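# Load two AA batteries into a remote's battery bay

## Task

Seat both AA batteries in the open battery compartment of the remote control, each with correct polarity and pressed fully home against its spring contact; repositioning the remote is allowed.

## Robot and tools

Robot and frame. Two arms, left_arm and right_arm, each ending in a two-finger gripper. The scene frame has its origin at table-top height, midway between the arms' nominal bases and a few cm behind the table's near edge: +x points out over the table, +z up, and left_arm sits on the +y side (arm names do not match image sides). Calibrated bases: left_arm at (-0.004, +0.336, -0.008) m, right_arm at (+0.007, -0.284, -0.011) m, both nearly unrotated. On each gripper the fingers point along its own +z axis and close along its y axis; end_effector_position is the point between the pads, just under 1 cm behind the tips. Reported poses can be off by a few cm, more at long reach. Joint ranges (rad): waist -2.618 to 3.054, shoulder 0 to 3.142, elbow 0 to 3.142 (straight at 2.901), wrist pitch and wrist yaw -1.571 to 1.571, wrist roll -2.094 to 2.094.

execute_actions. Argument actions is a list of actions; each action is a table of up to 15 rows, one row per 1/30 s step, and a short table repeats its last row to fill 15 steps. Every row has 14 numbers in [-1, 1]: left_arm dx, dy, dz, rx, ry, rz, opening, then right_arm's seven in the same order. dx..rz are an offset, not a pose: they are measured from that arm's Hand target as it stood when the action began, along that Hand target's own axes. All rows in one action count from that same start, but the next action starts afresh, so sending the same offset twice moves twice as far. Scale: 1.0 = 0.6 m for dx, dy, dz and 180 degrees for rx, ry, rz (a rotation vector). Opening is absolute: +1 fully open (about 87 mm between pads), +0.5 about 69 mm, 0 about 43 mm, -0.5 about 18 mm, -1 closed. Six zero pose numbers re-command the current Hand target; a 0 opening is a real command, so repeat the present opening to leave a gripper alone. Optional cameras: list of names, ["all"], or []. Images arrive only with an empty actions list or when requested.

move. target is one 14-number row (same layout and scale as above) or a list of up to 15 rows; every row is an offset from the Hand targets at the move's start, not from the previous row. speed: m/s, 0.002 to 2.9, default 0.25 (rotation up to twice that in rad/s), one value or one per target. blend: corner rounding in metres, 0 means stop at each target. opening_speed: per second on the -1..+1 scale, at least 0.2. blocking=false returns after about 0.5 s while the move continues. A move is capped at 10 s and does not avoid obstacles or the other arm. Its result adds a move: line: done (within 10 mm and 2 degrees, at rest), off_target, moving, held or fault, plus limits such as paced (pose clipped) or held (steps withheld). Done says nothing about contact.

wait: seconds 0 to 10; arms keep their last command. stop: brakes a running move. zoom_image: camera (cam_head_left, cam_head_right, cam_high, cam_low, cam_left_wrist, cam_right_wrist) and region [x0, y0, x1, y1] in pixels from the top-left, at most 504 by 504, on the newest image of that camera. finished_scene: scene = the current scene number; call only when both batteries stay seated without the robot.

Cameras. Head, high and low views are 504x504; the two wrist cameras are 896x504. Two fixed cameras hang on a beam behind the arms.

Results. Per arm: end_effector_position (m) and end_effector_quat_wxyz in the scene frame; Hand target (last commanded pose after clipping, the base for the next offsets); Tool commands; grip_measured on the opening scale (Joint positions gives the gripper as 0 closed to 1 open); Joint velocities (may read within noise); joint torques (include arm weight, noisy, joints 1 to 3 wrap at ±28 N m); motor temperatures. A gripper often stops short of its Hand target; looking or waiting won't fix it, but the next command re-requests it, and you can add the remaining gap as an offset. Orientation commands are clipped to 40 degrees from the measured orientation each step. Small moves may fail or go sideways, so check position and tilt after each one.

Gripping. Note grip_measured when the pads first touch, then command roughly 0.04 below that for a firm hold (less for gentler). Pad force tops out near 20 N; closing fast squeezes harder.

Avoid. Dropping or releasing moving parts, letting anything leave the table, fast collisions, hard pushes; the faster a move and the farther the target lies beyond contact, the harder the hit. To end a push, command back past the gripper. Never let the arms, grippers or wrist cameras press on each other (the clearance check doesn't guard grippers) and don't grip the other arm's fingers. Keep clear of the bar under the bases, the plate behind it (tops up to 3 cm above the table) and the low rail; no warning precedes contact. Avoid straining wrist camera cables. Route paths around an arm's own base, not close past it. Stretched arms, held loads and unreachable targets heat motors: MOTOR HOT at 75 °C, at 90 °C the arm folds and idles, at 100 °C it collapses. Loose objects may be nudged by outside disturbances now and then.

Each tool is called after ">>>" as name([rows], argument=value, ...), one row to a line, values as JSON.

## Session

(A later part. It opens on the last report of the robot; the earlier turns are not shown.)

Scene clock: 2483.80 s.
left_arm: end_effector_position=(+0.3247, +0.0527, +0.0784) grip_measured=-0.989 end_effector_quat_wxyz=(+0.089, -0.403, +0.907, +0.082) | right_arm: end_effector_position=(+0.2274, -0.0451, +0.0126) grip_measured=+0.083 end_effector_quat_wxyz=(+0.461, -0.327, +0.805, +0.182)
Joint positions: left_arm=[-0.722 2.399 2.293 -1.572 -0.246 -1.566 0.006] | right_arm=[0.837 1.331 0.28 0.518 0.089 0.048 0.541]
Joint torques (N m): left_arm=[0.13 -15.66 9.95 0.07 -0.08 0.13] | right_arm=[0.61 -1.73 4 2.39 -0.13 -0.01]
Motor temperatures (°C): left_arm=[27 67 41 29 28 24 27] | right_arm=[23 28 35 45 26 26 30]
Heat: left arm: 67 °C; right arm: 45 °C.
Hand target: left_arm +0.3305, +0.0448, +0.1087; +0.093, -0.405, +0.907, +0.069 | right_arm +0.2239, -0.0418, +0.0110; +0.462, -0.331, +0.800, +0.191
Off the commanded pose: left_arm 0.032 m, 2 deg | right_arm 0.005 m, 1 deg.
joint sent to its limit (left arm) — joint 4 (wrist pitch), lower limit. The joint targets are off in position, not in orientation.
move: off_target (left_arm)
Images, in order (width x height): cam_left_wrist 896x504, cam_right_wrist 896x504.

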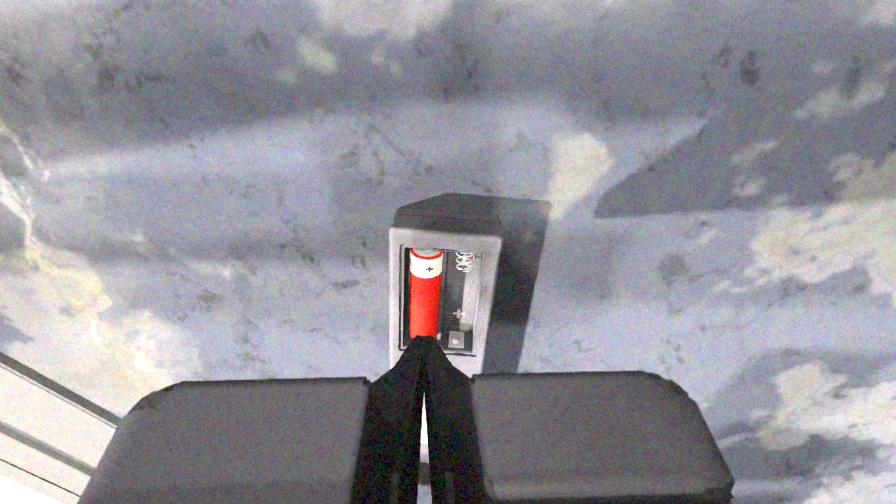

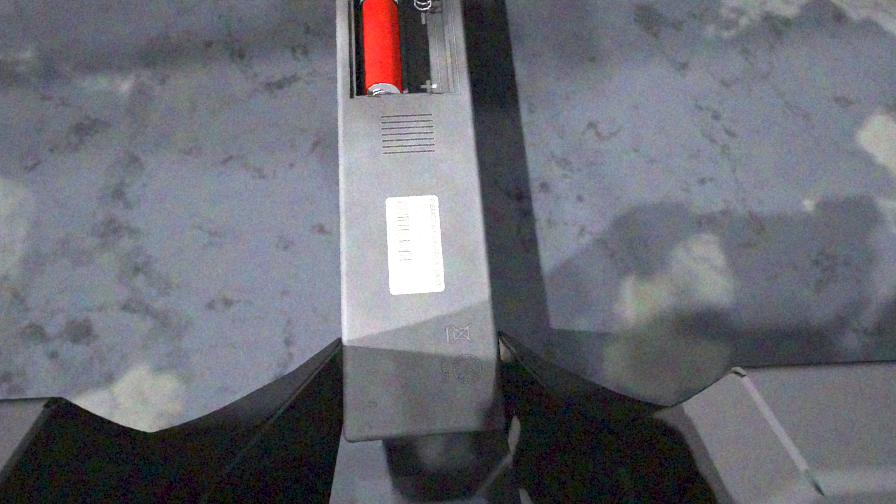

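>>> move(target=[-0.0485, 0.3349, 0.009, 0, 0, 0, -0.99, 0, 0, 0, 0, 0, 0, -0.02], speed=0.15, cameras=["cam_right_wrist"])

>>> zoom_image(camera="cam_right_wrist", region=[330, 0, 480, 110])

>>> zoom_image(camera="cam_right_wrist", region=[345, 60, 425, 110])

Scene clock: 2500.77 s.
left_arm: end_effector_position=(+0.1979, +0.2004, +0.1171) grip_measured=-0.989 end_effector_quat_wxyz=(+0.084, -0.407, +0.906, +0.080) | right_arm: end_effector_position=(+0.2274, -0.0451, +0.0126) grip_measured=+0.083 end_effector_quat_wxyz=(+0.461, -0.327, +0.805, +0.182)
Joint positions: left_arm=[-0.613 1.573 1.308 -1.388 -0.245 -1.461 0.006] | right_arm=[0.837 1.331 0.28 0.518 0.089 0.048 0.541]
Joint torques (N m): left_arm=[0.36 -7.09 5.42 0.28 -0.22 0.12] | right_arm=[0.64 -1.73 4 2.39 -0.14 0]
Motor temperatures (°C): left_arm=[27 70 42 29 28 24 27] | right_arm=[23 28 35 45 26 26 30]
Heat: left arm: 70 °C; right arm: 45 °C.
Hand target: left_arm +0.1998, +0.2000, +0.1199; +0.093, -0.405, +0.907, +0.069 | right_arm +0.2239, -0.0418, +0.0110; +0.462, -0.331, +0.800, +0.191
Off the commanded pose: left_arm 0.003 m, 2 deg | right_arm 0.005 m, 1 deg.
move: done
Images, in order (width x height): cam_right_wrist 896x504.

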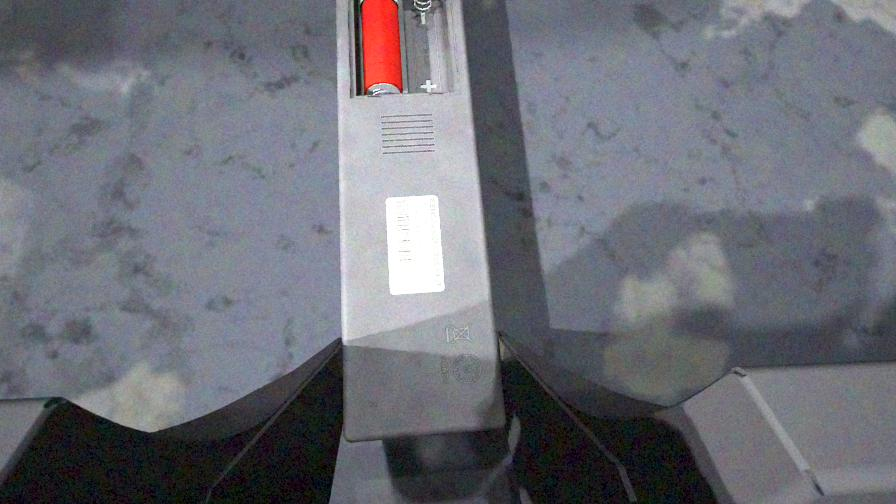

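Scaled by 3.360 from the camera's 896x504 image, which has a finer 1280x720 frame.

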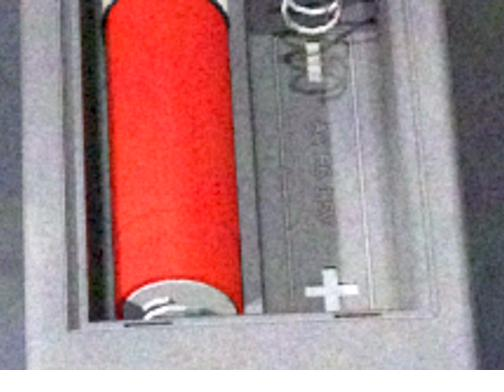

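Scaled by 6.300 from the camera's 896x504 image, which has a finer 1280x720 frame.

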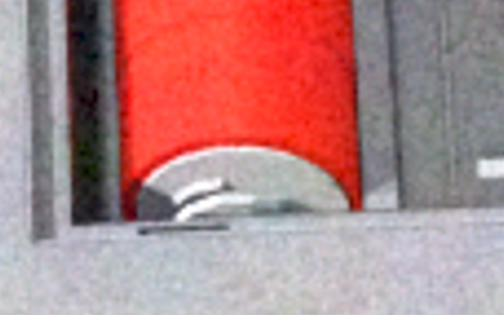

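>>> wait(seconds=10)

>>> wait(seconds=10)

>>> execute_actions(actions=[], cameras=["cam_right_wrist"])

Scene clock: 2612.10 s.
left_arm: end_effector_position=(+0.1979, +0.2004, +0.1171) grip_measured=-0.989 end_effector_quat_wxyz=(+0.084, -0.407, +0.906, +0.080) | right_arm: end_effector_position=(+0.2274, -0.0451, +0.0126) grip_measured=+0.083 end_effector_quat_wxyz=(+0.461, -0.327, +0.805, +0.182)
Joint positions: left_arm=[-0.613 1.573 1.308 -1.388 -0.245 -1.461 0.006] | right_arm=[0.837 1.331 0.28 0.518 0.089 0.048 0.541]
Joint torques (N m): left_arm=[0.32 -7.12 5.42 0.28 -0.21 0.13] | right_arm=[0.62 -1.73 3.99 2.38 -0.14 0]
Motor temperatures (°C): left_arm=[27 52 39 28 28 24 27] | right_arm=[23 28 35 45 26 26 30]
Heat: left arm: 52 °C; right arm: 45 °C.
Hand target: left_arm +0.1998, +0.2000, +0.1199; +0.093, -0.405, +0.907, +0.069 | right_arm +0.2239, -0.0418, +0.0110; +0.462, -0.331, +0.800, +0.191
Tool commands: left_gripper/opening=-1.0 right_gripper/opening=-0.02
Off the commanded pose: left_arm 0.003 m, 2 deg | right_arm 0.005 m, 1 deg.
wait: 10.00 s; at rest from the start

Scene clock: 2622.10 s.
left_arm: end_effector_position=(+0.1979, +0.2004, +0.1171) grip_measured=-0.989 end_effector_quat_wxyz=(+0.084, -0.407, +0.906, +0.080) | right_arm: end_effector_position=(+0.2274, -0.0451, +0.0126) grip_measured=+0.083 end_effector_quat_wxyz=(+0.461, -0.327, +0.805, +0.182)
Joint positions: left_arm=[-0.613 1.573 1.308 -1.388 -0.245 -1.461 0.006] | right_arm=[0.837 1.331 0.28 0.518 0.089 0.048 0.541]
Joint torques (N m): left_arm=[0.35 -7.1 5.39 0.28 -0.21 0.13] | right_arm=[0.61 -1.74 4.01 2.39 -0.14 0]
Heat: left arm: 52 °C; right arm: 45 °C.
Hand target: left_arm +0.1998, +0.2000, +0.1199; +0.093, -0.405, +0.907, +0.069 | right_arm +0.2239, -0.0418, +0.0110; +0.462, -0.331, +0.800, +0.191
Tool commands: left_gripper/opening=-1.0 right_gripper/opening=-0.02
Off the commanded pose: left_arm 0.003 m, 2 deg | right_arm 0.005 m, 1 deg.
wait: 10.00 s; at rest by 0.17 s

Scene clock: 2622.10 s.
left_arm: end_effector_position=(+0.1979, +0.2004, +0.1171) grip_measured=-0.989 end_effector_quat_wxyz=(+0.084, -0.407, +0.906, +0.080) | right_arm: end_effector_position=(+0.2274, -0.0451, +0.0126) grip_measured=+0.083 end_effector_quat_wxyz=(+0.461, -0.327, +0.805, +0.182)
Joint positions: left_arm=[-0.613 1.573 1.308 -1.388 -0.245 -1.461 0.006] | right_arm=[0.837 1.331 0.28 0.518 0.089 0.048 0.541]
Joint velocities: within noise
Joint torques (N m): left_arm=[0.35 -7.1 5.39 0.28 -0.21 0.13] | right_arm=[0.61 -1.74 4.01 2.39 -0.14 0]
Motor temperatures (°C): left_arm=[27 52 39 28 28 24 27] | right_arm=[23 28 35 45 26 26 30]
Heat: left arm: 52 °C; right arm: 45 °C.
Hand target: left_arm +0.1998, +0.2000, +0.1199; +0.093, -0.405, +0.907, +0.069 | right_arm +0.2239, -0.0418, +0.0110; +0.462, -0.331, +0.800, +0.191
Tool commands: left_gripper/opening=-1.0 right_gripper/opening=-0.02
Off the commanded pose: left_arm 0.003 m, 2 deg | right_arm 0.005 m, 1 deg.
Images, in order (width x height): cam_right_wrist 896x504.

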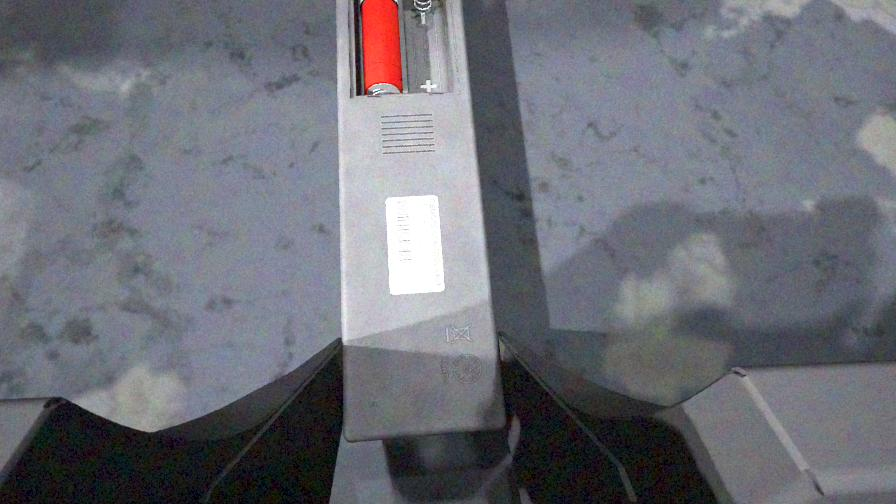

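>>> move([
  [0.0159, -0.175, -0.0299, 0.0693, 0.044, 0.4982, -0.99, 0, 0, 0, 0, 0, 0, -0.02],
  [-0.0279, -0.3191, 0.067, 0.113, -0.0252, 0.9933, -0.99, 0, 0, 0, 0, 0, 0, -0.02],
], speed=[0.15, 0.15], blend=[0.03, 0.0], cameras=["cam_left_wrist"])

>>> zoom_image(camera="cam_left_wrist", region=[340, 50, 520, 230])

Scene clock: 2672.73 s.
left_arm: end_effector_position=(+0.3401, +0.1076, +0.0782) grip_measured=-0.989 end_effector_quat_wxyz=(-0.024, +0.868, +0.496, -0.001) | right_arm: end_effector_position=(+0.2274, -0.0451, +0.0126) grip_measured=+0.083 end_effector_quat_wxyz=(+0.461, -0.327, +0.805, +0.182)
Joint positions: left_arm=[-0.703 2.256 2.029 -1.42 -0.03 1.401 0.006] | right_arm=[0.837 1.331 0.28 0.518 0.089 0.048 0.541]
Joint torques (N m): left_arm=[0.21 -10.09 8.94 0.36 0.17 0.24] | right_arm=[0.62 -1.73 4 2.39 -0.14 0]
Heat: left arm: 52 °C; right arm: 45 °C.
Hand target: left_arm +0.3488, +0.0963, +0.0811; +0.000, +0.874, +0.485, +0.000 (not the last commanded pose) | right_arm +0.2239, -0.0418, +0.0110; +0.462, -0.331, +0.800, +0.191
Off the commanded pose: left_arm 0.023 m, 12 deg | right_arm 0.005 m, 1 deg.
move: off_target (left_arm; path cut at 10 s); path passed 1 of 2 targets
Images, in order (width x height): cam_left_wrist 896x504.

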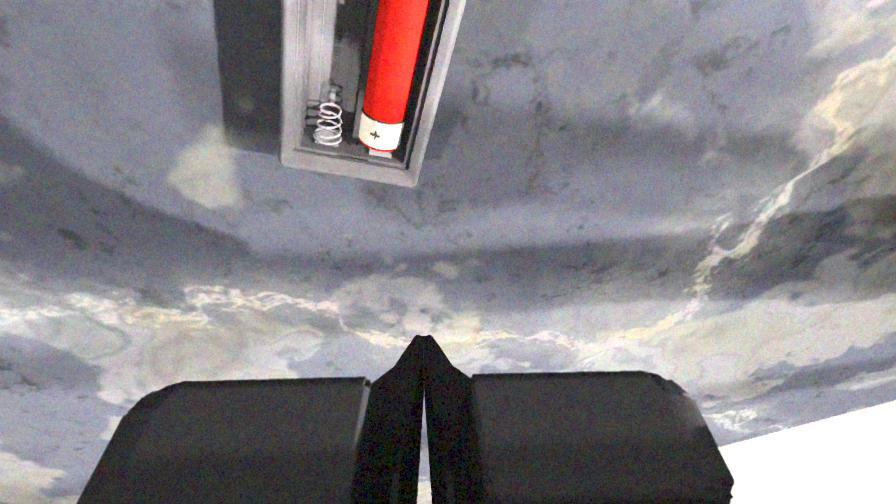

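Scaled by 2.800 from the camera's 896x504 image, which has a finer 1280x720 frame.

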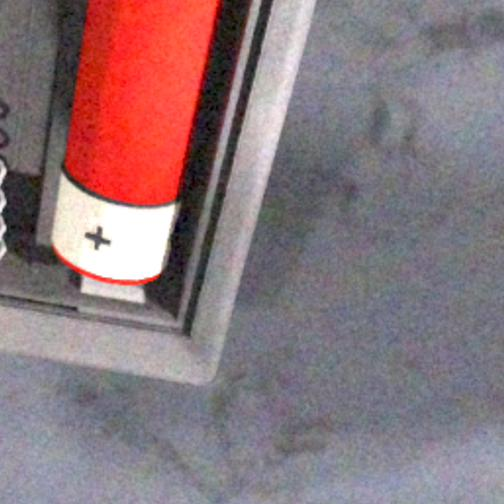

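>>> zoom_image(camera="cam_left_wrist", region=[345, 110, 425, 190])

>>> zoom_image(camera="cam_left_wrist", region=[300, 0, 480, 190])

Scaled by 6.300 from the camera's 896x504 image, which has a finer 1280x720 frame.

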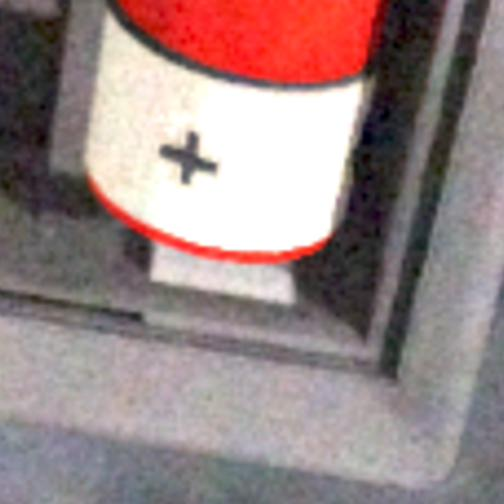

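Scaled by 2.653 from the camera's 896x504 image, which has a finer 1280x720 frame.

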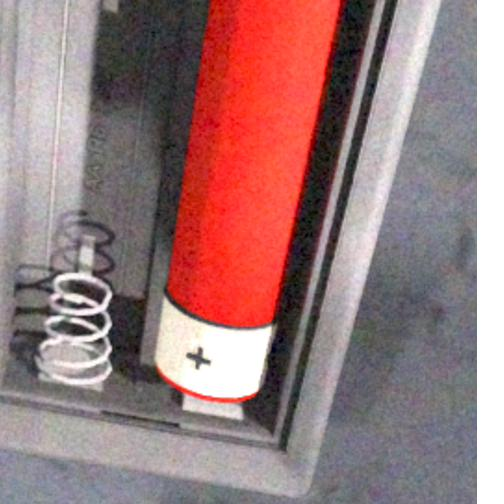

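>>> zoom_image(camera="cam_left_wrist", region=[300, 100, 370, 170])

>>> zoom_image(camera="cam_left_wrist", region=[290, 0, 390, 100])

Scaled by 7.200 from the camera's 896x504 image, which has a finer 1280x720 frame.

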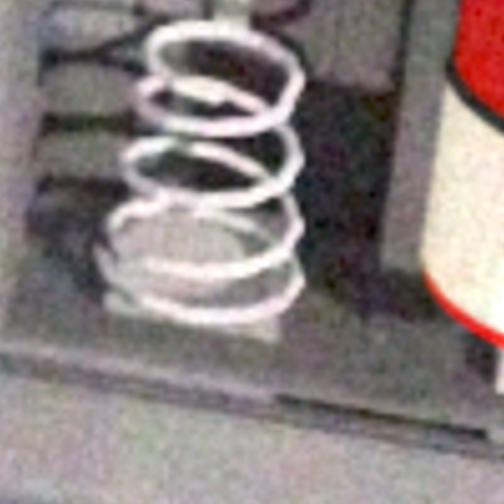

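Scaled by 5.040 from the camera's 896x504 image, which has a finer 1280x720 frame.

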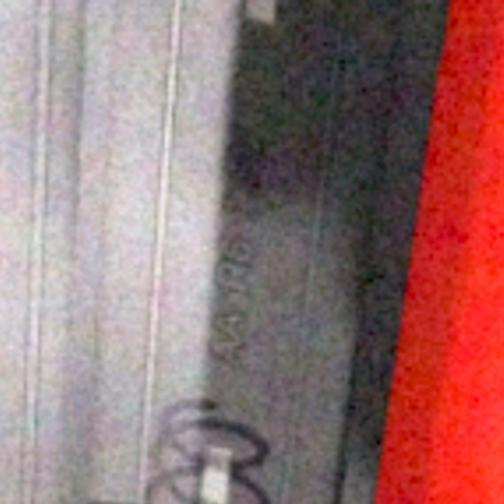

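>>> move([
  [-0.0538, -0.0034, -0.0317, 0, 0, -0.4722, -0.99, 0, 0, 0, 0, 0, 0, -0.02],
  [-0.1279, 0.0349, 0.0268, 0, 0, -0.9444, -0.99, 0, 0, 0, 0, 0, 0, -0.02],
], speed=[0.25, 0.25], blend=[0.03, 0.0], cameras=["cam_left_wrist"])

>>> zoom_image(camera="cam_left_wrist", region=[340, 200, 520, 380])

Scene clock: 2799.83 s.
left_arm: end_effector_position=(+0.3235, +0.0294, +0.0444) grip_measured=-0.989 end_effector_quat_wxyz=(-0.015, -0.401, +0.915, +0.031) | right_arm: end_effector_position=(+0.2274, -0.0451, +0.0126) grip_measured=+0.083 end_effector_quat_wxyz=(+0.461, -0.327, +0.805, +0.182)
Joint positions: left_arm=[-0.671 2.458 2.245 -1.457 -0.019 -1.497 0.006] | right_arm=[0.837 1.331 0.28 0.518 0.089 0.048 0.541]
Joint torques (N m): left_arm=[-0.61 -16.35 5.5 0.29 0.02 -0.16] | right_arm=[0.64 -1.74 4.01 2.39 -0.14 0]
Motor temperatures (°C): left_arm=[27 61 44 28 28 24 27] | right_arm=[23 27 35 45 26 26 30]
Heat: left arm: 61 °C; right arm: 45 °C.
Hand target: left_arm +0.3260, +0.0201, +0.0651; +0.000, -0.407, +0.913, +0.000 | right_arm +0.2239, -0.0418, +0.0110; +0.462, -0.331, +0.800, +0.191
Off the commanded pose: left_arm 0.023 m, 4 deg | right_arm 0.005 m, 1 deg.
move: off_target (left_arm)
Images, in order (width x height): cam_left_wrist 896x504.

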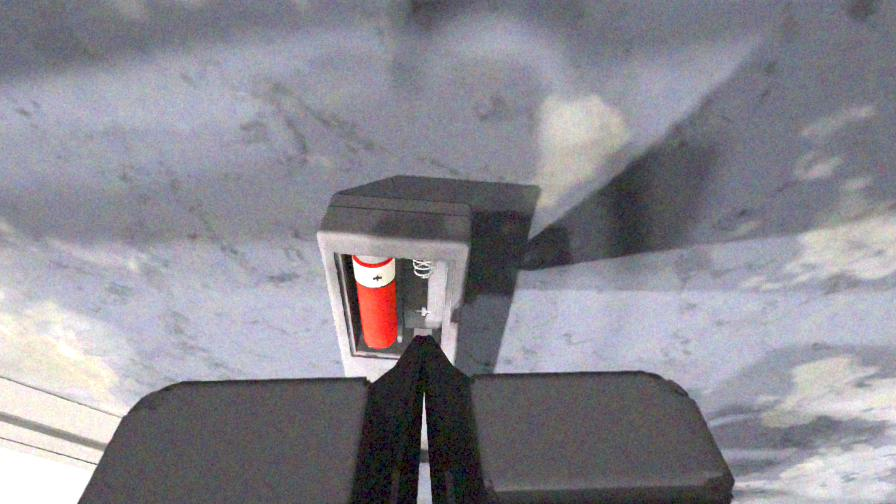

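Scaled by 2.800 from the camera's 896x504 image, which has a finer 1280x720 frame.

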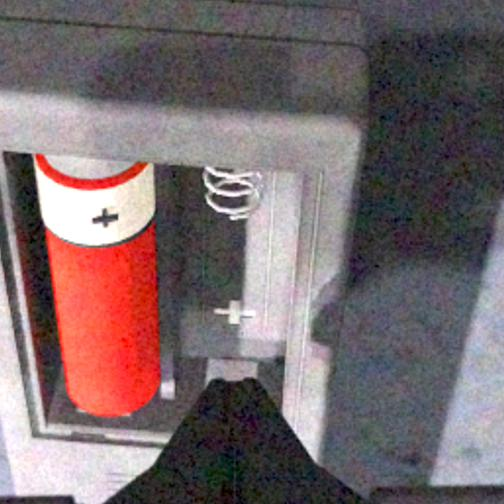

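>>> execute_actions(actions=[])

Scene clock: 2830.20 s.
left_arm: end_effector_position=(+0.3235, +0.0294, +0.0444) grip_measured=-0.989 end_effector_quat_wxyz=(-0.015, -0.401, +0.915, +0.031) | right_arm: end_effector_position=(+0.2274, -0.0451, +0.0126) grip_measured=+0.083 end_effector_quat_wxyz=(+0.461, -0.327, +0.805, +0.182)
Joint positions: left_arm=[-0.671 2.458 2.245 -1.457 -0.019 -1.497 0.006] | right_arm=[0.837 1.331 0.28 0.518 0.089 0.048 0.541]
Joint velocities: within noise
Joint torques (N m): left_arm=[-0.62 -16.36 5.56 0.3 0.01 -0.14] | right_arm=[0.61 -1.76 4.01 2.39 -0.14 0]
Motor temperatures (°C): left_arm=[27 71 41 28 28 24 27] | right_arm=[23 27 35 45 26 26 30]
Heat: left arm: 71 °C; right arm: 45 °C.
Hand target: left_arm +0.3260, +0.0201, +0.0651; +0.000, -0.407, +0.913, +0.000 | right_arm +0.2239, -0.0418, +0.0110; +0.462, -0.331, +0.800, +0.191
Tool commands: left_gripper/opening=-1.0 right_gripper/opening=-0.02
Off the commanded pose: left_arm 0.023 m, 4 deg | right_arm 0.005 m, 1 deg.

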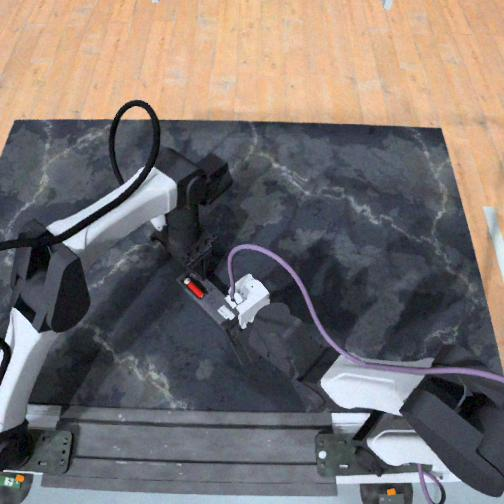

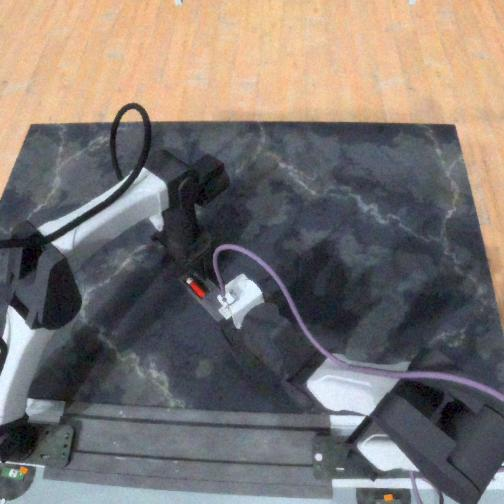

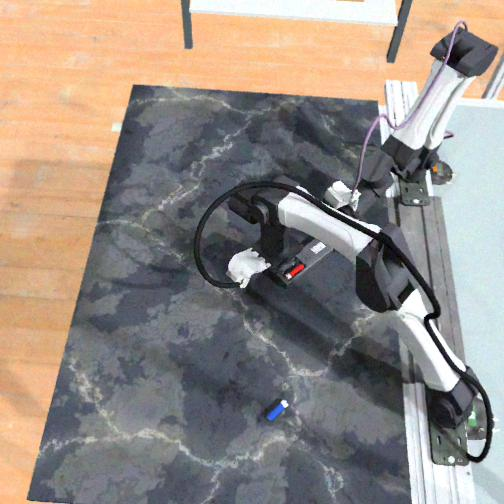

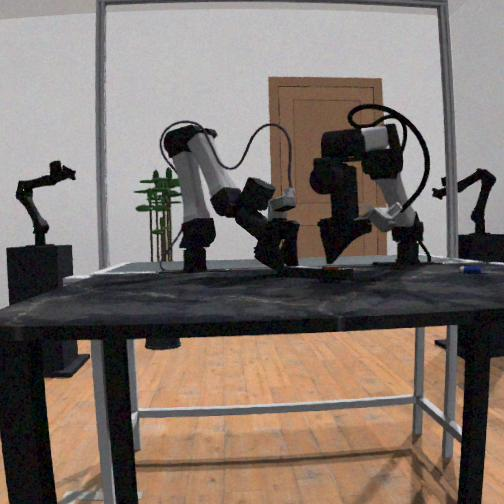

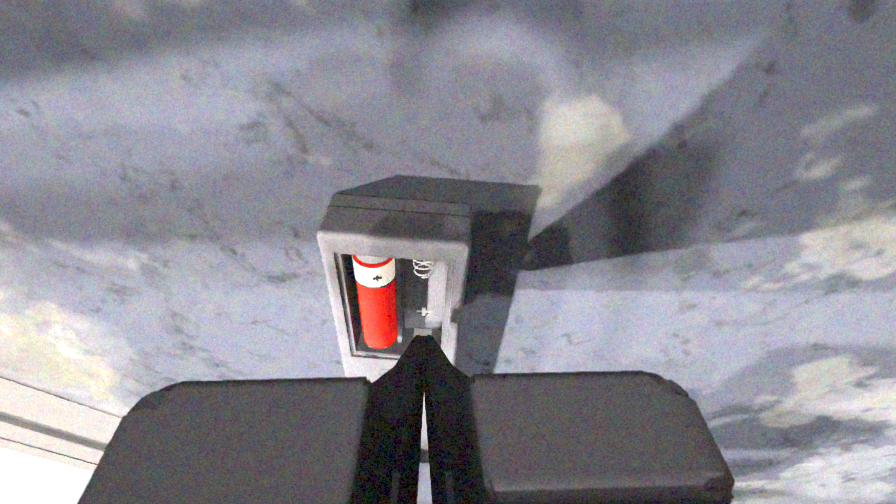

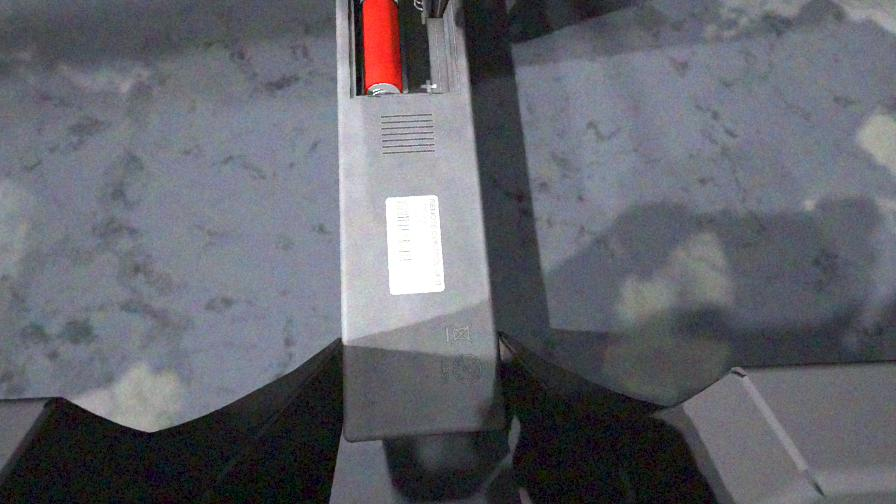

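>>> move(target=[0,0,0.1,0,0,0,-0.99,0,0,0,0,0,0,-0.02], speed=0.03, cameras=["cam_left_wrist"])

Scene clock: 2867.13 s.
left_arm: end_effector_position=(+0.3204, +0.0306, +0.0184) grip_measured=-0.989 end_effector_quat_wxyz=(-0.009, -0.402, +0.916, +0.016) | right_arm: end_effector_position=(+0.2274, -0.0451, +0.0126) grip_measured=+0.083 end_effector_quat_wxyz=(+0.461, -0.327, +0.805, +0.182)
Joint positions: left_arm=[-0.671 2.397 2.035 -1.275 -0.016 -1.497 0.006] | right_arm=[0.837 1.331 0.28 0.518 0.089 0.048 0.541]
Joint torques (N m): left_arm=[-0.46 -10.48 3.49 0.84 -0.02 -0.13] | right_arm=[0.61 -1.73 4.03 2.4 -0.14 0.01]
Motor temperatures (°C): left_arm=[27 79 40 28 28 24 27] | right_arm=[23 27 35 45 26 26 30]
Heat: left arm: 79 °C; right arm: 45 °C. Fold the left arm in close to its base, or ease its load, before you think long.
Hand target: left_arm +0.3260, +0.0201, +0.0051; +0.000, -0.407, +0.913, +0.000 | right_arm +0.2239, -0.0418, +0.0110; +0.462, -0.331, +0.800, +0.191
Off the commanded pose: left_arm 0.018 m, 2 deg | right_arm 0.005 m, 1 deg.
MOTOR HOT: joint 2 (shoulder) of the left arm reports 79 °C; the controller's stop level is 90 °C. To cool a motor, set the load down, stop pushing, or move to a pose that needs little force.
move: off_target (left_arm)
Images, in order (width x height): cam_left_wrist 896x504.

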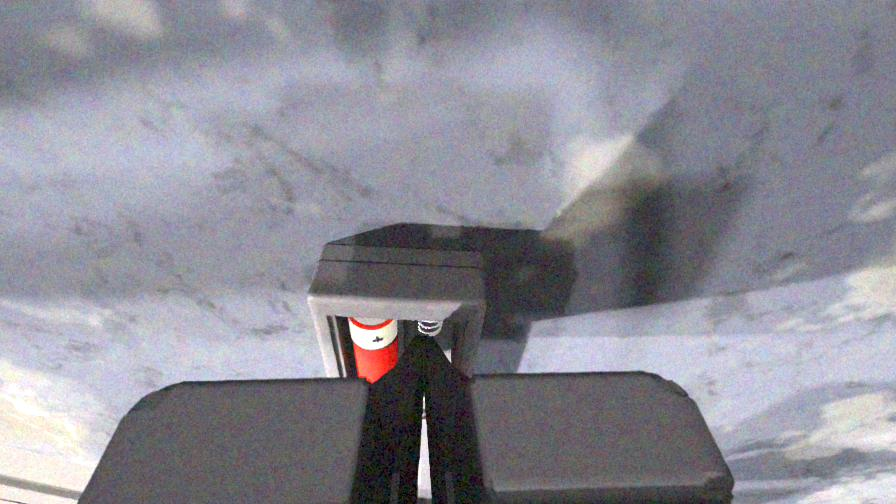

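>>> move(target=[0,0,0.0167,0,0,0,-0.99,0,0,0,0,0,0,-0.02], speed=0.03)

>>> move([
  [0,0,-0.1167,0,0,0,-0.99,0,0,0,0,0,0,-0.02],
  [-0.05,0.2,-0.15,0,0,0,-0.99,0,0,0,0,0,0,-0.02],
], speed=[0.06,0.15], blend=0.03)

Scene clock: 2874.93 s.
left_arm: end_effector_position=(+0.3206, +0.0311, +0.0175) grip_measured=-0.989 end_effector_quat_wxyz=(-0.008, -0.403, +0.915, +0.010) | right_arm: end_effector_position=(+0.2274, -0.0451, +0.0126) grip_measured=+0.083 end_effector_quat_wxyz=(+0.461, -0.327, +0.805, +0.182)
Joint positions: left_arm=[-0.668 2.383 2.007 -1.25 -0.012 -1.497 0.006] | right_arm=[0.837 1.331 0.28 0.518 0.089 0.048 0.541]
Joint torques (N m): left_arm=[-0.57 -8.91 2.92 0.97 -0.07 -0.12] | right_arm=[0.62 -1.7 4 2.38 -0.14 0]
Motor temperatures (°C): left_arm=[27 76 40 29 28 24 27] | right_arm=[23 27 35 45 26 26 30]
Heat: left arm: 76 °C; right arm: 45 °C. Fold the left arm in close to its base, or ease its load, before you think long.
Hand target: left_arm +0.3260, +0.0201, -0.0050; +0.000, -0.407, +0.913, +0.000 | right_arm +0.2239, -0.0418, +0.0110; +0.462, -0.331, +0.800, +0.191
Off the commanded pose: left_arm 0.026 m, 2 deg | right_arm 0.005 m, 1 deg.
MOTOR HOT: still on. Joint 2 (shoulder) of the left arm reports 76 °C.
move: off_target (left_arm)

Scene clock: 2877.90 s.
left_arm: end_effector_position=(+0.2523, +0.1247, +0.0770) grip_measured=-0.989 end_effector_quat_wxyz=(-0.016, -0.411, +0.911, +0.019) | right_arm: end_effector_position=(+0.2274, -0.0451, +0.0126) grip_measured=+0.083 end_effector_quat_wxyz=(+0.461, -0.327, +0.805, +0.182)
Joint positions: left_arm=[-0.579 1.915 1.523 -1.256 -0.013 -1.425 0.006] | right_arm=[0.837 1.331 0.28 0.518 0.089 0.048 0.541]
Joint torques (N m): left_arm=[0.16 -10.91 5.55 0.35 -0.1 0.14] | right_arm=[0.64 -1.76 3.99 2.4 -0.14 0]
Motor temperatures (°C): left_arm=[27 75 40 29 28 24 27] | right_arm=[23 27 35 45 26 26 30]
Heat: left arm: 75 °C; right arm: 45 °C. Fold the left arm in close to its base, or ease its load, before you think long.
Hand target: left_arm +0.2567, +0.1226, +0.0850; +0.000, -0.407, +0.913, +0.000 | right_arm +0.2239, -0.0418, +0.0110; +0.462, -0.331, +0.800, +0.191
Off the commanded pose: left_arm 0.009 m, 3 deg | right_arm 0.005 m, 1 deg.
MOTOR HOT: still on. Joint 2 (shoulder) of the left arm reports 75 °C.
move: off_target (left_arm)

>>> move(target=[-0.0328,0.1565,-0.0583,0,0,0,-0.99,0,0,0,0,0,0,-0.02], speed=0.15)

>>> wait(seconds=10)

>>> wait(seconds=10)

>>> wait(seconds=10)

>>> wait(seconds=10)

Scene clock: 2890.97 s.
left_arm: end_effector_position=(+0.2029, +0.1966, +0.1173) grip_measured=-0.989 end_effector_quat_wxyz=(-0.006, -0.410, +0.912, -0.001) | right_arm: end_effector_position=(+0.2274, -0.0451, +0.0126) grip_measured=+0.083 end_effector_quat_wxyz=(+0.461, -0.327, +0.805, +0.182)
Joint positions: left_arm=[-0.455 1.563 1.283 -1.324 -0.013 -1.299 0.006] | right_arm=[0.837 1.331 0.28 0.518 0.089 0.048 0.541]
Joint torques (N m): left_arm=[0.29 -7.09 5.53 0.17 -0.14 0.14] | right_arm=[0.59 -1.74 4.03 2.39 -0.14 0.01]
Motor temperatures (°C): left_arm=[27 71 40 29 28 24 27] | right_arm=[23 27 35 45 26 26 30]
Heat: left arm: 71 °C; right arm: 45 °C.
Hand target: left_arm +0.2000, +0.2000, +0.1199; +0.000, -0.407, +0.913, +0.000 | right_arm +0.2239, -0.0418, +0.0110; +0.462, -0.331, +0.800, +0.191
Off the commanded pose: left_arm 0.005 m, 1 deg | right_arm 0.005 m, 1 deg.
MOTOR HOT: cleared for the motors of the left arm.
move: done

Scene clock: 2900.97 s.
left_arm: end_effector_position=(+0.2029, +0.1966, +0.1173) grip_measured=-0.989 end_effector_quat_wxyz=(-0.006, -0.410, +0.912, -0.001) | right_arm: end_effector_position=(+0.2274, -0.0451, +0.0126) grip_measured=+0.083 end_effector_quat_wxyz=(+0.461, -0.327, +0.805, +0.182)
Joint positions: left_arm=[-0.455 1.563 1.283 -1.324 -0.013 -1.299 0.006] | right_arm=[0.837 1.331 0.28 0.518 0.089 0.048 0.541]
Joint torques (N m): left_arm=[0.32 -7.06 5.53 0.16 -0.14 0.14] | right_arm=[0.61 -1.74 4 2.4 -0.13 0]
Motor temperatures (°C): left_arm=[27 68 40 28 28 24 27] | right_arm=[23 27 35 45 26 26 30]
Heat: left arm: 68 °C; right arm: 45 °C.
Hand target: left_arm +0.2000, +0.2000, +0.1199; +0.000, -0.407, +0.913, +0.000 | right_arm +0.2239, -0.0418, +0.0110; +0.462, -0.331, +0.800, +0.191
Tool commands: left_gripper/opening=-1.0 right_gripper/opening=-0.02
Off the commanded pose: left_arm 0.005 m, 1 deg | right_arm 0.005 m, 1 deg.
wait: 10.00 s; at rest by 0.17 s

Scene clock: 2910.97 s.
left_arm: end_effector_position=(+0.2029, +0.1966, +0.1173) grip_measured=-0.989 end_effector_quat_wxyz=(-0.006, -0.410, +0.912, -0.001) | right_arm: end_effector_position=(+0.2274, -0.0451, +0.0126) grip_measured=+0.083 end_effector_quat_wxyz=(+0.461, -0.327, +0.805, +0.182)
Joint positions: left_arm=[-0.455 1.563 1.283 -1.324 -0.013 -1.299 0.006] | right_arm=[0.837 1.331 0.28 0.518 0.089 0.048 0.541]
Joint torques (N m): left_arm=[0.31 -7.09 5.56 0.16 -0.15 0.14] | right_arm=[0.58 -1.76 4.01 2.39 -0.14 0]
Motor temperatures (°C): left_arm=[27 65 40 28 28 24 27] | right_arm=[23 27 35 45 26 26 30]
Heat: left arm: 65 °C; right arm: 45 °C.
Hand target: left_arm +0.2000, +0.2000, +0.1199; +0.000, -0.407, +0.913, +0.000 | right_arm +0.2239, -0.0418, +0.0110; +0.462, -0.331, +0.800, +0.191
Tool commands: left_gripper/opening=-1.0 right_gripper/opening=-0.02
Off the commanded pose: left_arm 0.005 m, 1 deg | right_arm 0.005 m, 1 deg.
wait: 10.00 s; at rest by 0.17 s

Scene clock: 2920.97 s.
left_arm: end_effector_position=(+0.2029, +0.1966, +0.1173) grip_measured=-0.989 end_effector_quat_wxyz=(-0.006, -0.410, +0.912, -0.001) | right_arm: end_effector_position=(+0.2274, -0.0451, +0.0126) grip_measured=+0.083 end_effector_quat_wxyz=(+0.461, -0.327, +0.805, +0.182)
Joint positions: left_arm=[-0.455 1.563 1.283 -1.324 -0.013 -1.299 0.006] | right_arm=[0.837 1.331 0.28 0.518 0.089 0.048 0.541]
Joint torques (N m): left_arm=[0.29 -7.09 5.55 0.16 -0.14 0.14] | right_arm=[0.61 -1.72 4.01 2.39 -0.14 0]
Motor temperatures (°C): left_arm=[27 63 40 28 28 24 27] | right_arm=[23 27 34 45 26 26 30]
Heat: left arm: 63 °C; right arm: 45 °C.
Hand target: left_arm +0.2000, +0.2000, +0.1199; +0.000, -0.407, +0.913, +0.000 | right_arm +0.2239, -0.0418, +0.0110; +0.462, -0.331, +0.800, +0.191
Tool commands: left_gripper/opening=-1.0 right_gripper/opening=-0.02
Off the commanded pose: left_arm 0.005 m, 1 deg | right_arm 0.005 m, 1 deg.
wait: 10.00 s; at rest by 0.17 s

Scene clock: 2930.97 s.
left_arm: end_effector_position=(+0.2029, +0.1966, +0.1173) grip_measured=-0.989 end_effector_quat_wxyz=(-0.006, -0.410, +0.912, -0.001) | right_arm: end_effector_position=(+0.2274, -0.0451, +0.0126) grip_measured=+0.083 end_effector_quat_wxyz=(+0.461, -0.327, +0.805, +0.182)
Joint positions: left_arm=[-0.455 1.563 1.283 -1.324 -0.013 -1.299 0.006] | right_arm=[0.837 1.331 0.28 0.518 0.089 0.048 0.541]
Joint torques (N m): left_arm=[0.29 -7.09 5.56 0.16 -0.14 0.14] | right_arm=[0.62 -1.76 4.03 2.39 -0.14 0]
Motor temperatures (°C): left_arm=[27 61 40 28 28 24 27] | right_arm=[23 27 34 45 26 26 30]
Heat: left arm: 61 °C; right arm: 45 °C.
Hand target: left_arm +0.2000, +0.2000, +0.1199; +0.000, -0.407, +0.913, +0.000 | right_arm +0.2239, -0.0418, +0.0110; +0.462, -0.331, +0.800, +0.191
Tool commands: left_gripper/opening=-1.0 right_gripper/opening=-0.02
Off the commanded pose: left_arm 0.005 m, 1 deg | right_arm 0.005 m, 1 deg.
wait: 10.00 s; at rest by 0.17 s

>>> wait(seconds=10)

>>> wait(seconds=10)

>>> move(target=[0.0267,-0.342,0.1,0,0,0,-0.99,0,0,0,0,0,0,-0.02], speed=0.12, cameras=["cam_left_wrist"])

Scene clock: 2961.23 s.
left_arm: end_effector_position=(+0.2029, +0.1966, +0.1173) grip_measured=-0.989 end_effector_quat_wxyz=(-0.006, -0.410, +0.912, -0.001) | right_arm: end_effector_position=(+0.2274, -0.0451, +0.0126) grip_measured=+0.083 end_effector_quat_wxyz=(+0.461, -0.327, +0.805, +0.182)
Joint positions: left_arm=[-0.455 1.563 1.283 -1.324 -0.013 -1.299 0.006] | right_arm=[0.837 1.331 0.28 0.518 0.089 0.048 0.541]
Joint torques (N m): left_arm=[0.29 -7.06 5.53 0.16 -0.13 0.14] | right_arm=[0.59 -1.73 4 2.39 -0.13 0]
Motor temperatures (°C): left_arm=[27 58 40 28 28 24 27] | right_arm=[23 27 34 45 26 26 30]
Heat: left arm: 58 °C; right arm: 45 °C.
Hand target: left_arm +0.2000, +0.2000, +0.1199; +0.000, -0.407, +0.913, +0.000 | right_arm +0.2239, -0.0418, +0.0110; +0.462, -0.331, +0.800, +0.191
Tool commands: left_gripper/opening=-1.0 right_gripper/opening=-0.02
Off the commanded pose: left_arm 0.005 m, 1 deg | right_arm 0.005 m, 1 deg.
wait: 10.00 s; at rest from the start

Scene clock: 2971.23 s.
left_arm: end_effector_position=(+0.2029, +0.1966, +0.1173) grip_measured=-0.989 end_effector_quat_wxyz=(-0.006, -0.410, +0.912, -0.001) | right_arm: end_effector_position=(+0.2274, -0.0451, +0.0126) grip_measured=+0.083 end_effector_quat_wxyz=(+0.461, -0.327, +0.805, +0.182)
Joint positions: left_arm=[-0.455 1.563 1.283 -1.324 -0.013 -1.299 0.006] | right_arm=[0.837 1.331 0.28 0.518 0.089 0.048 0.541]
Joint torques (N m): left_arm=[0.31 -7.09 5.55 0.16 -0.13 0.14] | right_arm=[0.59 -1.72 4 2.39 -0.13 0]
Motor temperatures (°C): left_arm=[27 57 40 28 28 24 27] | right_arm=[23 27 34 45 26 26 30]
Heat: left arm: 57 °C; right arm: 45 °C.
Hand target: left_arm +0.2000, +0.2000, +0.1199; +0.000, -0.407, +0.913, +0.000 | right_arm +0.2239, -0.0418, +0.0110; +0.462, -0.331, +0.800, +0.191
Tool commands: left_gripper/opening=-1.0 right_gripper/opening=-0.02
Off the commanded pose: left_arm 0.005 m, 1 deg | right_arm 0.005 m, 1 deg.
wait: 10.00 s; at rest by 0.17 s

Scene clock: 2974.07 s.
left_arm: end_effector_position=(+0.3370, +0.0593, +0.0521) grip_measured=-0.989 end_effector_quat_wxyz=(-0.010, -0.402, +0.916, +0.011) | right_arm: end_effector_position=(+0.2274, -0.0451, +0.0126) grip_measured=+0.083 end_effector_quat_wxyz=(+0.461, -0.327, +0.805, +0.182)
Joint positions: left_arm=[-0.597 2.363 2.112 -1.377 -0.013 -1.423 0.006] | right_arm=[0.837 1.331 0.28 0.518 0.089 0.048 0.541]
Joint torques (N m): left_arm=[-0.51 -10.86 10.39 0.12 -0.09 -0.13] | right_arm=[0.62 -1.73 4 2.39 -0.14 0.01]
Motor temperatures (°C): left_arm=[27 57 40 28 28 24 27] | right_arm=[23 27 34 45 26 26 30]
Heat: left arm: 57 °C; right arm: 45 °C.
Hand target: left_arm +0.3420, +0.0509, +0.0600; +0.000, -0.407, +0.913, +0.000 | right_arm +0.2239, -0.0418, +0.0110; +0.462, -0.331, +0.800, +0.191
Off the commanded pose: left_arm 0.013 m, 2 deg | right_arm 0.005 m, 1 deg.
move: off_target (left_arm)
Images, in order (width x height): cam_left_wrist 896x504.

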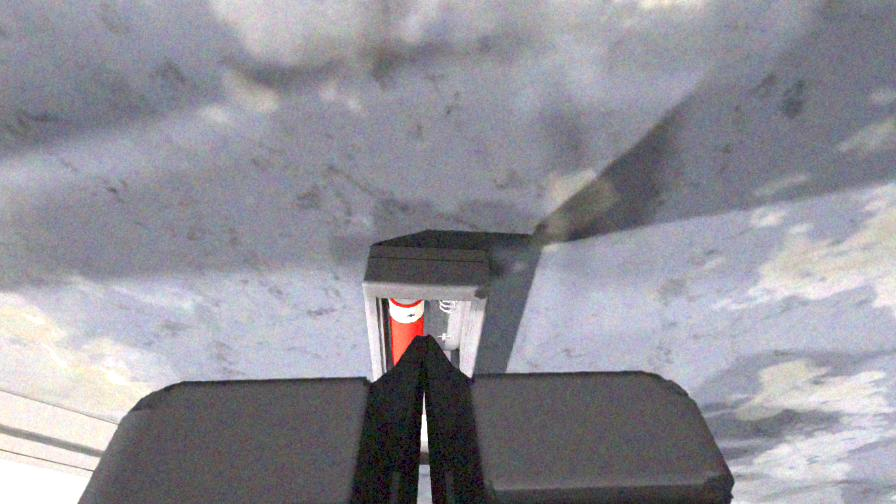

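>>> move(target=[0,0,0.0667,0,0,0,-0.99,0,0,0,0,0,0,-0.02], speed=0.04, cameras=["cam_left_wrist"])

>>> move(target=[0,0,0.0083,0,0,0,-0.99,0,0,0,0,0,0,-0.02], speed=0.03)

>>> move(target=[0,0,-0.075,0,0,0,-0.99,0,0,0,0,0,0,-0.02], speed=0.06)

Scene clock: 2981.00 s.
left_arm: end_effector_position=(+0.3378, +0.0583, +0.0329) grip_measured=-0.989 end_effector_quat_wxyz=(-0.008, -0.402, +0.916, +0.008) | right_arm: end_effector_position=(+0.2274, -0.0451, +0.0126) grip_measured=+0.083 end_effector_quat_wxyz=(+0.461, -0.327, +0.805, +0.182)
Joint positions: left_arm=[-0.597 2.362 2.033 -1.293 -0.013 -1.423 0.006] | right_arm=[0.837 1.331 0.28 0.518 0.089 0.048 0.541]
Joint torques (N m): left_arm=[-0.39 -10.37 3.48 0.74 -0.09 -0.12] | right_arm=[0.62 -1.76 3.99 2.38 -0.14 0]
Motor temperatures (°C): left_arm=[27 59 41 28 28 24 27] | right_arm=[23 27 34 45 26 26 30]
Heat: left arm: 59 °C; right arm: 45 °C.
Hand target: left_arm +0.3420, +0.0509, +0.0200; +0.000, -0.407, +0.913, +0.000 | right_arm +0.2239, -0.0418, +0.0110; +0.462, -0.331, +0.800, +0.191
Off the commanded pose: left_arm 0.015 m, 1 deg | right_arm 0.005 m, 1 deg.
move: off_target (left_arm)
Images, in order (width x height): cam_left_wrist 896x504.

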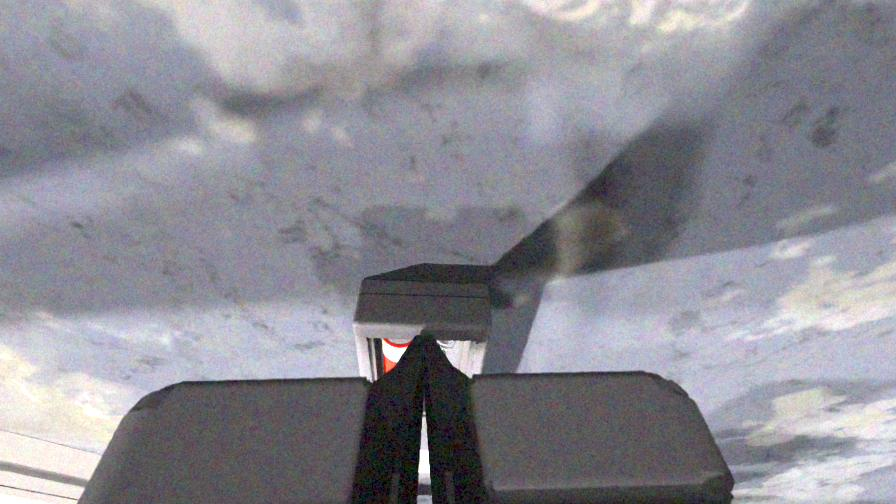

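Scene clock: 2982.00 s.
left_arm: end_effector_position=(+0.3373, +0.0583, +0.0324) grip_measured=-0.989 end_effector_quat_wxyz=(-0.008, -0.402, +0.916, +0.005) | right_arm: end_effector_position=(+0.2274, -0.0451, +0.0126) grip_measured=+0.083 end_effector_quat_wxyz=(+0.461, -0.327, +0.805, +0.182)
Joint positions: left_arm=[-0.597 2.354 2.018 -1.281 -0.012 -1.423 0.006] | right_arm=[0.837 1.331 0.28 0.518 0.089 0.048 0.541]
Joint torques (N m): left_arm=[-0.42 -9.59 3.17 0.8 -0.1 -0.11] | right_arm=[0.61 -1.76 4.01 2.4 -0.14 0.01]
Motor temperatures (°C): left_arm=[27 59 41 28 28 24 27] | right_arm=[23 27 34 45 26 26 30]
Heat: left arm: 59 °C; right arm: 45 °C.
Hand target: left_arm +0.3420, +0.0509, +0.0150; +0.000, -0.407, +0.913, +0.000 | right_arm +0.2239, -0.0418, +0.0110; +0.462, -0.331, +0.800, +0.191
Off the commanded pose: left_arm 0.019 m, 1 deg | right_arm 0.005 m, 1 deg.
move: off_target (left_arm)

Scene clock: 2983.63 s.
left_arm: end_effector_position=(+0.3375, +0.0590, +0.0537) grip_measured=-0.989 end_effector_quat_wxyz=(-0.009, -0.402, +0.915, +0.009) | right_arm: end_effector_position=(+0.2274, -0.0451, +0.0126) grip_measured=+0.083 end_effector_quat_wxyz=(+0.461, -0.327, +0.805, +0.182)
Joint positions: left_arm=[-0.597 2.36 2.113 -1.377 -0.013 -1.425 0.006] | right_arm=[0.837 1.331 0.28 0.518 0.089 0.048 0.541]
Joint torques (N m): left_arm=[-0.57 -10.56 10.25 0.12 -0.1 -0.13] | right_arm=[0.62 -1.73 4.01 2.4 -0.14 0.01]
Motor temperatures (°C): left_arm=[27 59 41 28 28 24 27] | right_arm=[23 27 34 45 26 26 30]
Heat: left arm: 59 °C; right arm: 45 °C.
Hand target: left_arm +0.3420, +0.0509, +0.0600; +0.000, -0.407, +0.913, +0.000 | right_arm +0.2239, -0.0418, +0.0110; +0.462, -0.331, +0.800, +0.191
Off the commanded pose: left_arm 0.011 m, 2 deg | right_arm 0.005 m, 1 deg.
move: off_target (left_arm)

>>> move(target=[0.0545,0.0158,0,0,0,0,-0.99,0,0,0,0,0,0,-0.02], speed=0.08, cameras=["cam_left_wrist"])

Scene clock: 2991.90 s.
left_arm: end_effector_position=(+0.3085, +0.0398, +0.0416) grip_measured=-0.989 end_effector_quat_wxyz=(-0.017, -0.399, +0.916, +0.028) | right_arm: end_effector_position=(+0.2274, -0.0451, +0.0126) grip_measured=+0.083 end_effector_quat_wxyz=(+0.461, -0.327, +0.805, +0.182)
Joint positions: left_arm=[-0.671 2.354 2.05 -1.364 -0.013 -1.492 0.006] | right_arm=[0.837 1.331 0.28 0.518 0.089 0.048 0.541]
Joint torques (N m): left_arm=[-0.27 -15.47 5.59 0.3 -0.07 -0.15] | right_arm=[0.62 -1.74 4.03 2.39 -0.14 0]
Motor temperatures (°C): left_arm=[27 60 42 28 28 24 27] | right_arm=[23 27 34 45 26 26 30]
Heat: left arm: 60 °C; right arm: 45 °C.
Hand target: left_arm +0.3131, +0.0329, +0.0600; +0.000, -0.407, +0.913, +0.000 | right_arm +0.2239, -0.0418, +0.0110; +0.462, -0.331, +0.800, +0.191
Off the commanded pose: left_arm 0.020 m, 4 deg | right_arm 0.005 m, 1 deg.
move: off_target (left_arm)
Images, in order (width x height): cam_left_wrist 896x504.

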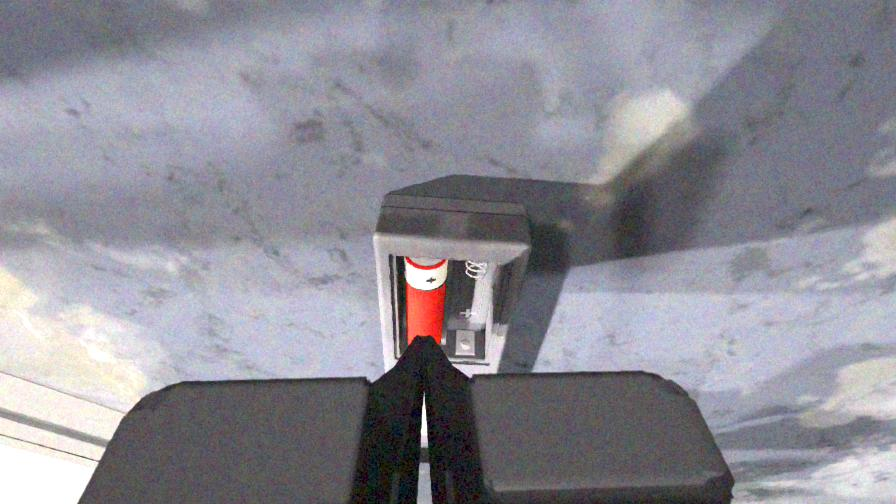

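>>> move(target=[0,0,0.0667,0,0,0,-0.99,0,0,0,0,0,0,-0.02], speed=0.04, cameras=["cam_left_wrist"])

>>> move(target=[0,0,0.0083,0,0,0,-0.99,0,0,0,0,0,0,-0.02], speed=0.03)

>>> move(target=[0,0,-0.075,0,0,0,-0.99,0,0,0,0,0,0,-0.02], speed=0.06)

Scene clock: 2997.50 s.
left_arm: end_effector_position=(+0.3066, +0.0408, +0.0317) grip_measured=-0.989 end_effector_quat_wxyz=(-0.010, -0.400, +0.916, +0.013) | right_arm: end_effector_position=(+0.2274, -0.0451, +0.0126) grip_measured=+0.083 end_effector_quat_wxyz=(+0.461, -0.327, +0.805, +0.182)
Joint positions: left_arm=[-0.671 2.307 1.932 -1.259 -0.012 -1.494 0.006] | right_arm=[0.837 1.331 0.28 0.518 0.089 0.048 0.541]
Joint torques (N m): left_arm=[-0.18 -10.11 3.52 0.79 -0.07 -0.12] | right_arm=[0.61 -1.72 4 2.39 -0.14 0]
Motor temperatures (°C): left_arm=[27 62 42 28 28 24 27] | right_arm=[23 27 34 45 26 26 30]
Heat: left arm: 62 °C; right arm: 45 °C.
Hand target: left_arm +0.3131, +0.0329, +0.0200; +0.000, -0.407, +0.913, +0.000 | right_arm +0.2239, -0.0418, +0.0110; +0.462, -0.331, +0.800, +0.191
Off the commanded pose: left_arm 0.016 m, 2 deg | right_arm 0.005 m, 1 deg.
move: off_target (left_arm)
Images, in order (width x height): cam_left_wrist 896x504.

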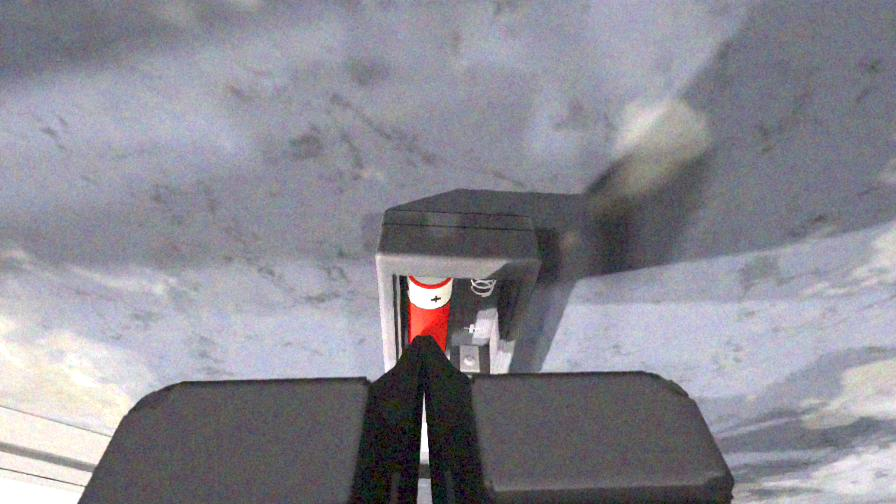

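Scene clock: 2998.50 s.
left_arm: end_effector_position=(+0.3074, +0.0412, +0.0319) grip_measured=-0.989 end_effector_quat_wxyz=(-0.010, -0.402, +0.916, +0.009) | right_arm: end_effector_position=(+0.2274, -0.0451, +0.0126) grip_measured=+0.083 end_effector_quat_wxyz=(+0.461, -0.327, +0.805, +0.182)
Joint positions: left_arm=[-0.668 2.299 1.92 -1.247 -0.009 -1.494 0.006] | right_arm=[0.837 1.331 0.28 0.518 0.089 0.048 0.541]
Joint torques (N m): left_arm=[-0.31 -9.32 3.21 0.86 -0.12 -0.13] | right_arm=[0.59 -1.74 4.03 2.39 -0.15 0]
Motor temperatures (°C): left_arm=[27 62 42 28 28 24 27] | right_arm=[23 27 34 45 26 26 30]
Heat: left arm: 62 °C; right arm: 45 °C.
Hand target: left_arm +0.3131, +0.0329, +0.0150; +0.000, -0.407, +0.913, +0.000 | right_arm +0.2239, -0.0418, +0.0110; +0.462, -0.331, +0.800, +0.191
Off the commanded pose: left_arm 0.020 m, 2 deg | right_arm 0.005 m, 1 deg.
move: off_target (left_arm)

Scene clock: 3000.07 s.
left_arm: end_effector_position=(+0.3080, +0.0411, +0.0518) grip_measured=-0.989 end_effector_quat_wxyz=(-0.011, -0.402, +0.916, +0.011) | right_arm: end_effector_position=(+0.2274, -0.0451, +0.0126) grip_measured=+0.083 end_effector_quat_wxyz=(+0.461, -0.327, +0.805, +0.182)
Joint positions: left_arm=[-0.668 2.3 2.001 -1.331 -0.009 -1.494 0.006] | right_arm=[0.837 1.331 0.28 0.518 0.089 0.048 0.541]
Joint torques (N m): left_arm=[-0.44 -10.65 10.25 0.11 -0.11 -0.14] | right_arm=[0.61 -1.74 4.04 2.39 -0.13 0]
Motor temperatures (°C): left_arm=[27 63 42 28 28 24 27] | right_arm=[23 27 34 45 26 26 30]
Heat: left arm: 63 °C; right arm: 45 °C.
Hand target: left_arm +0.3131, +0.0329, +0.0600; +0.000, -0.407, +0.913, +0.000 | right_arm +0.2239, -0.0418, +0.0110; +0.462, -0.331, +0.800, +0.191
Off the commanded pose: left_arm 0.013 m, 2 deg | right_arm 0.005 m, 1 deg.
move: off_target (left_arm)


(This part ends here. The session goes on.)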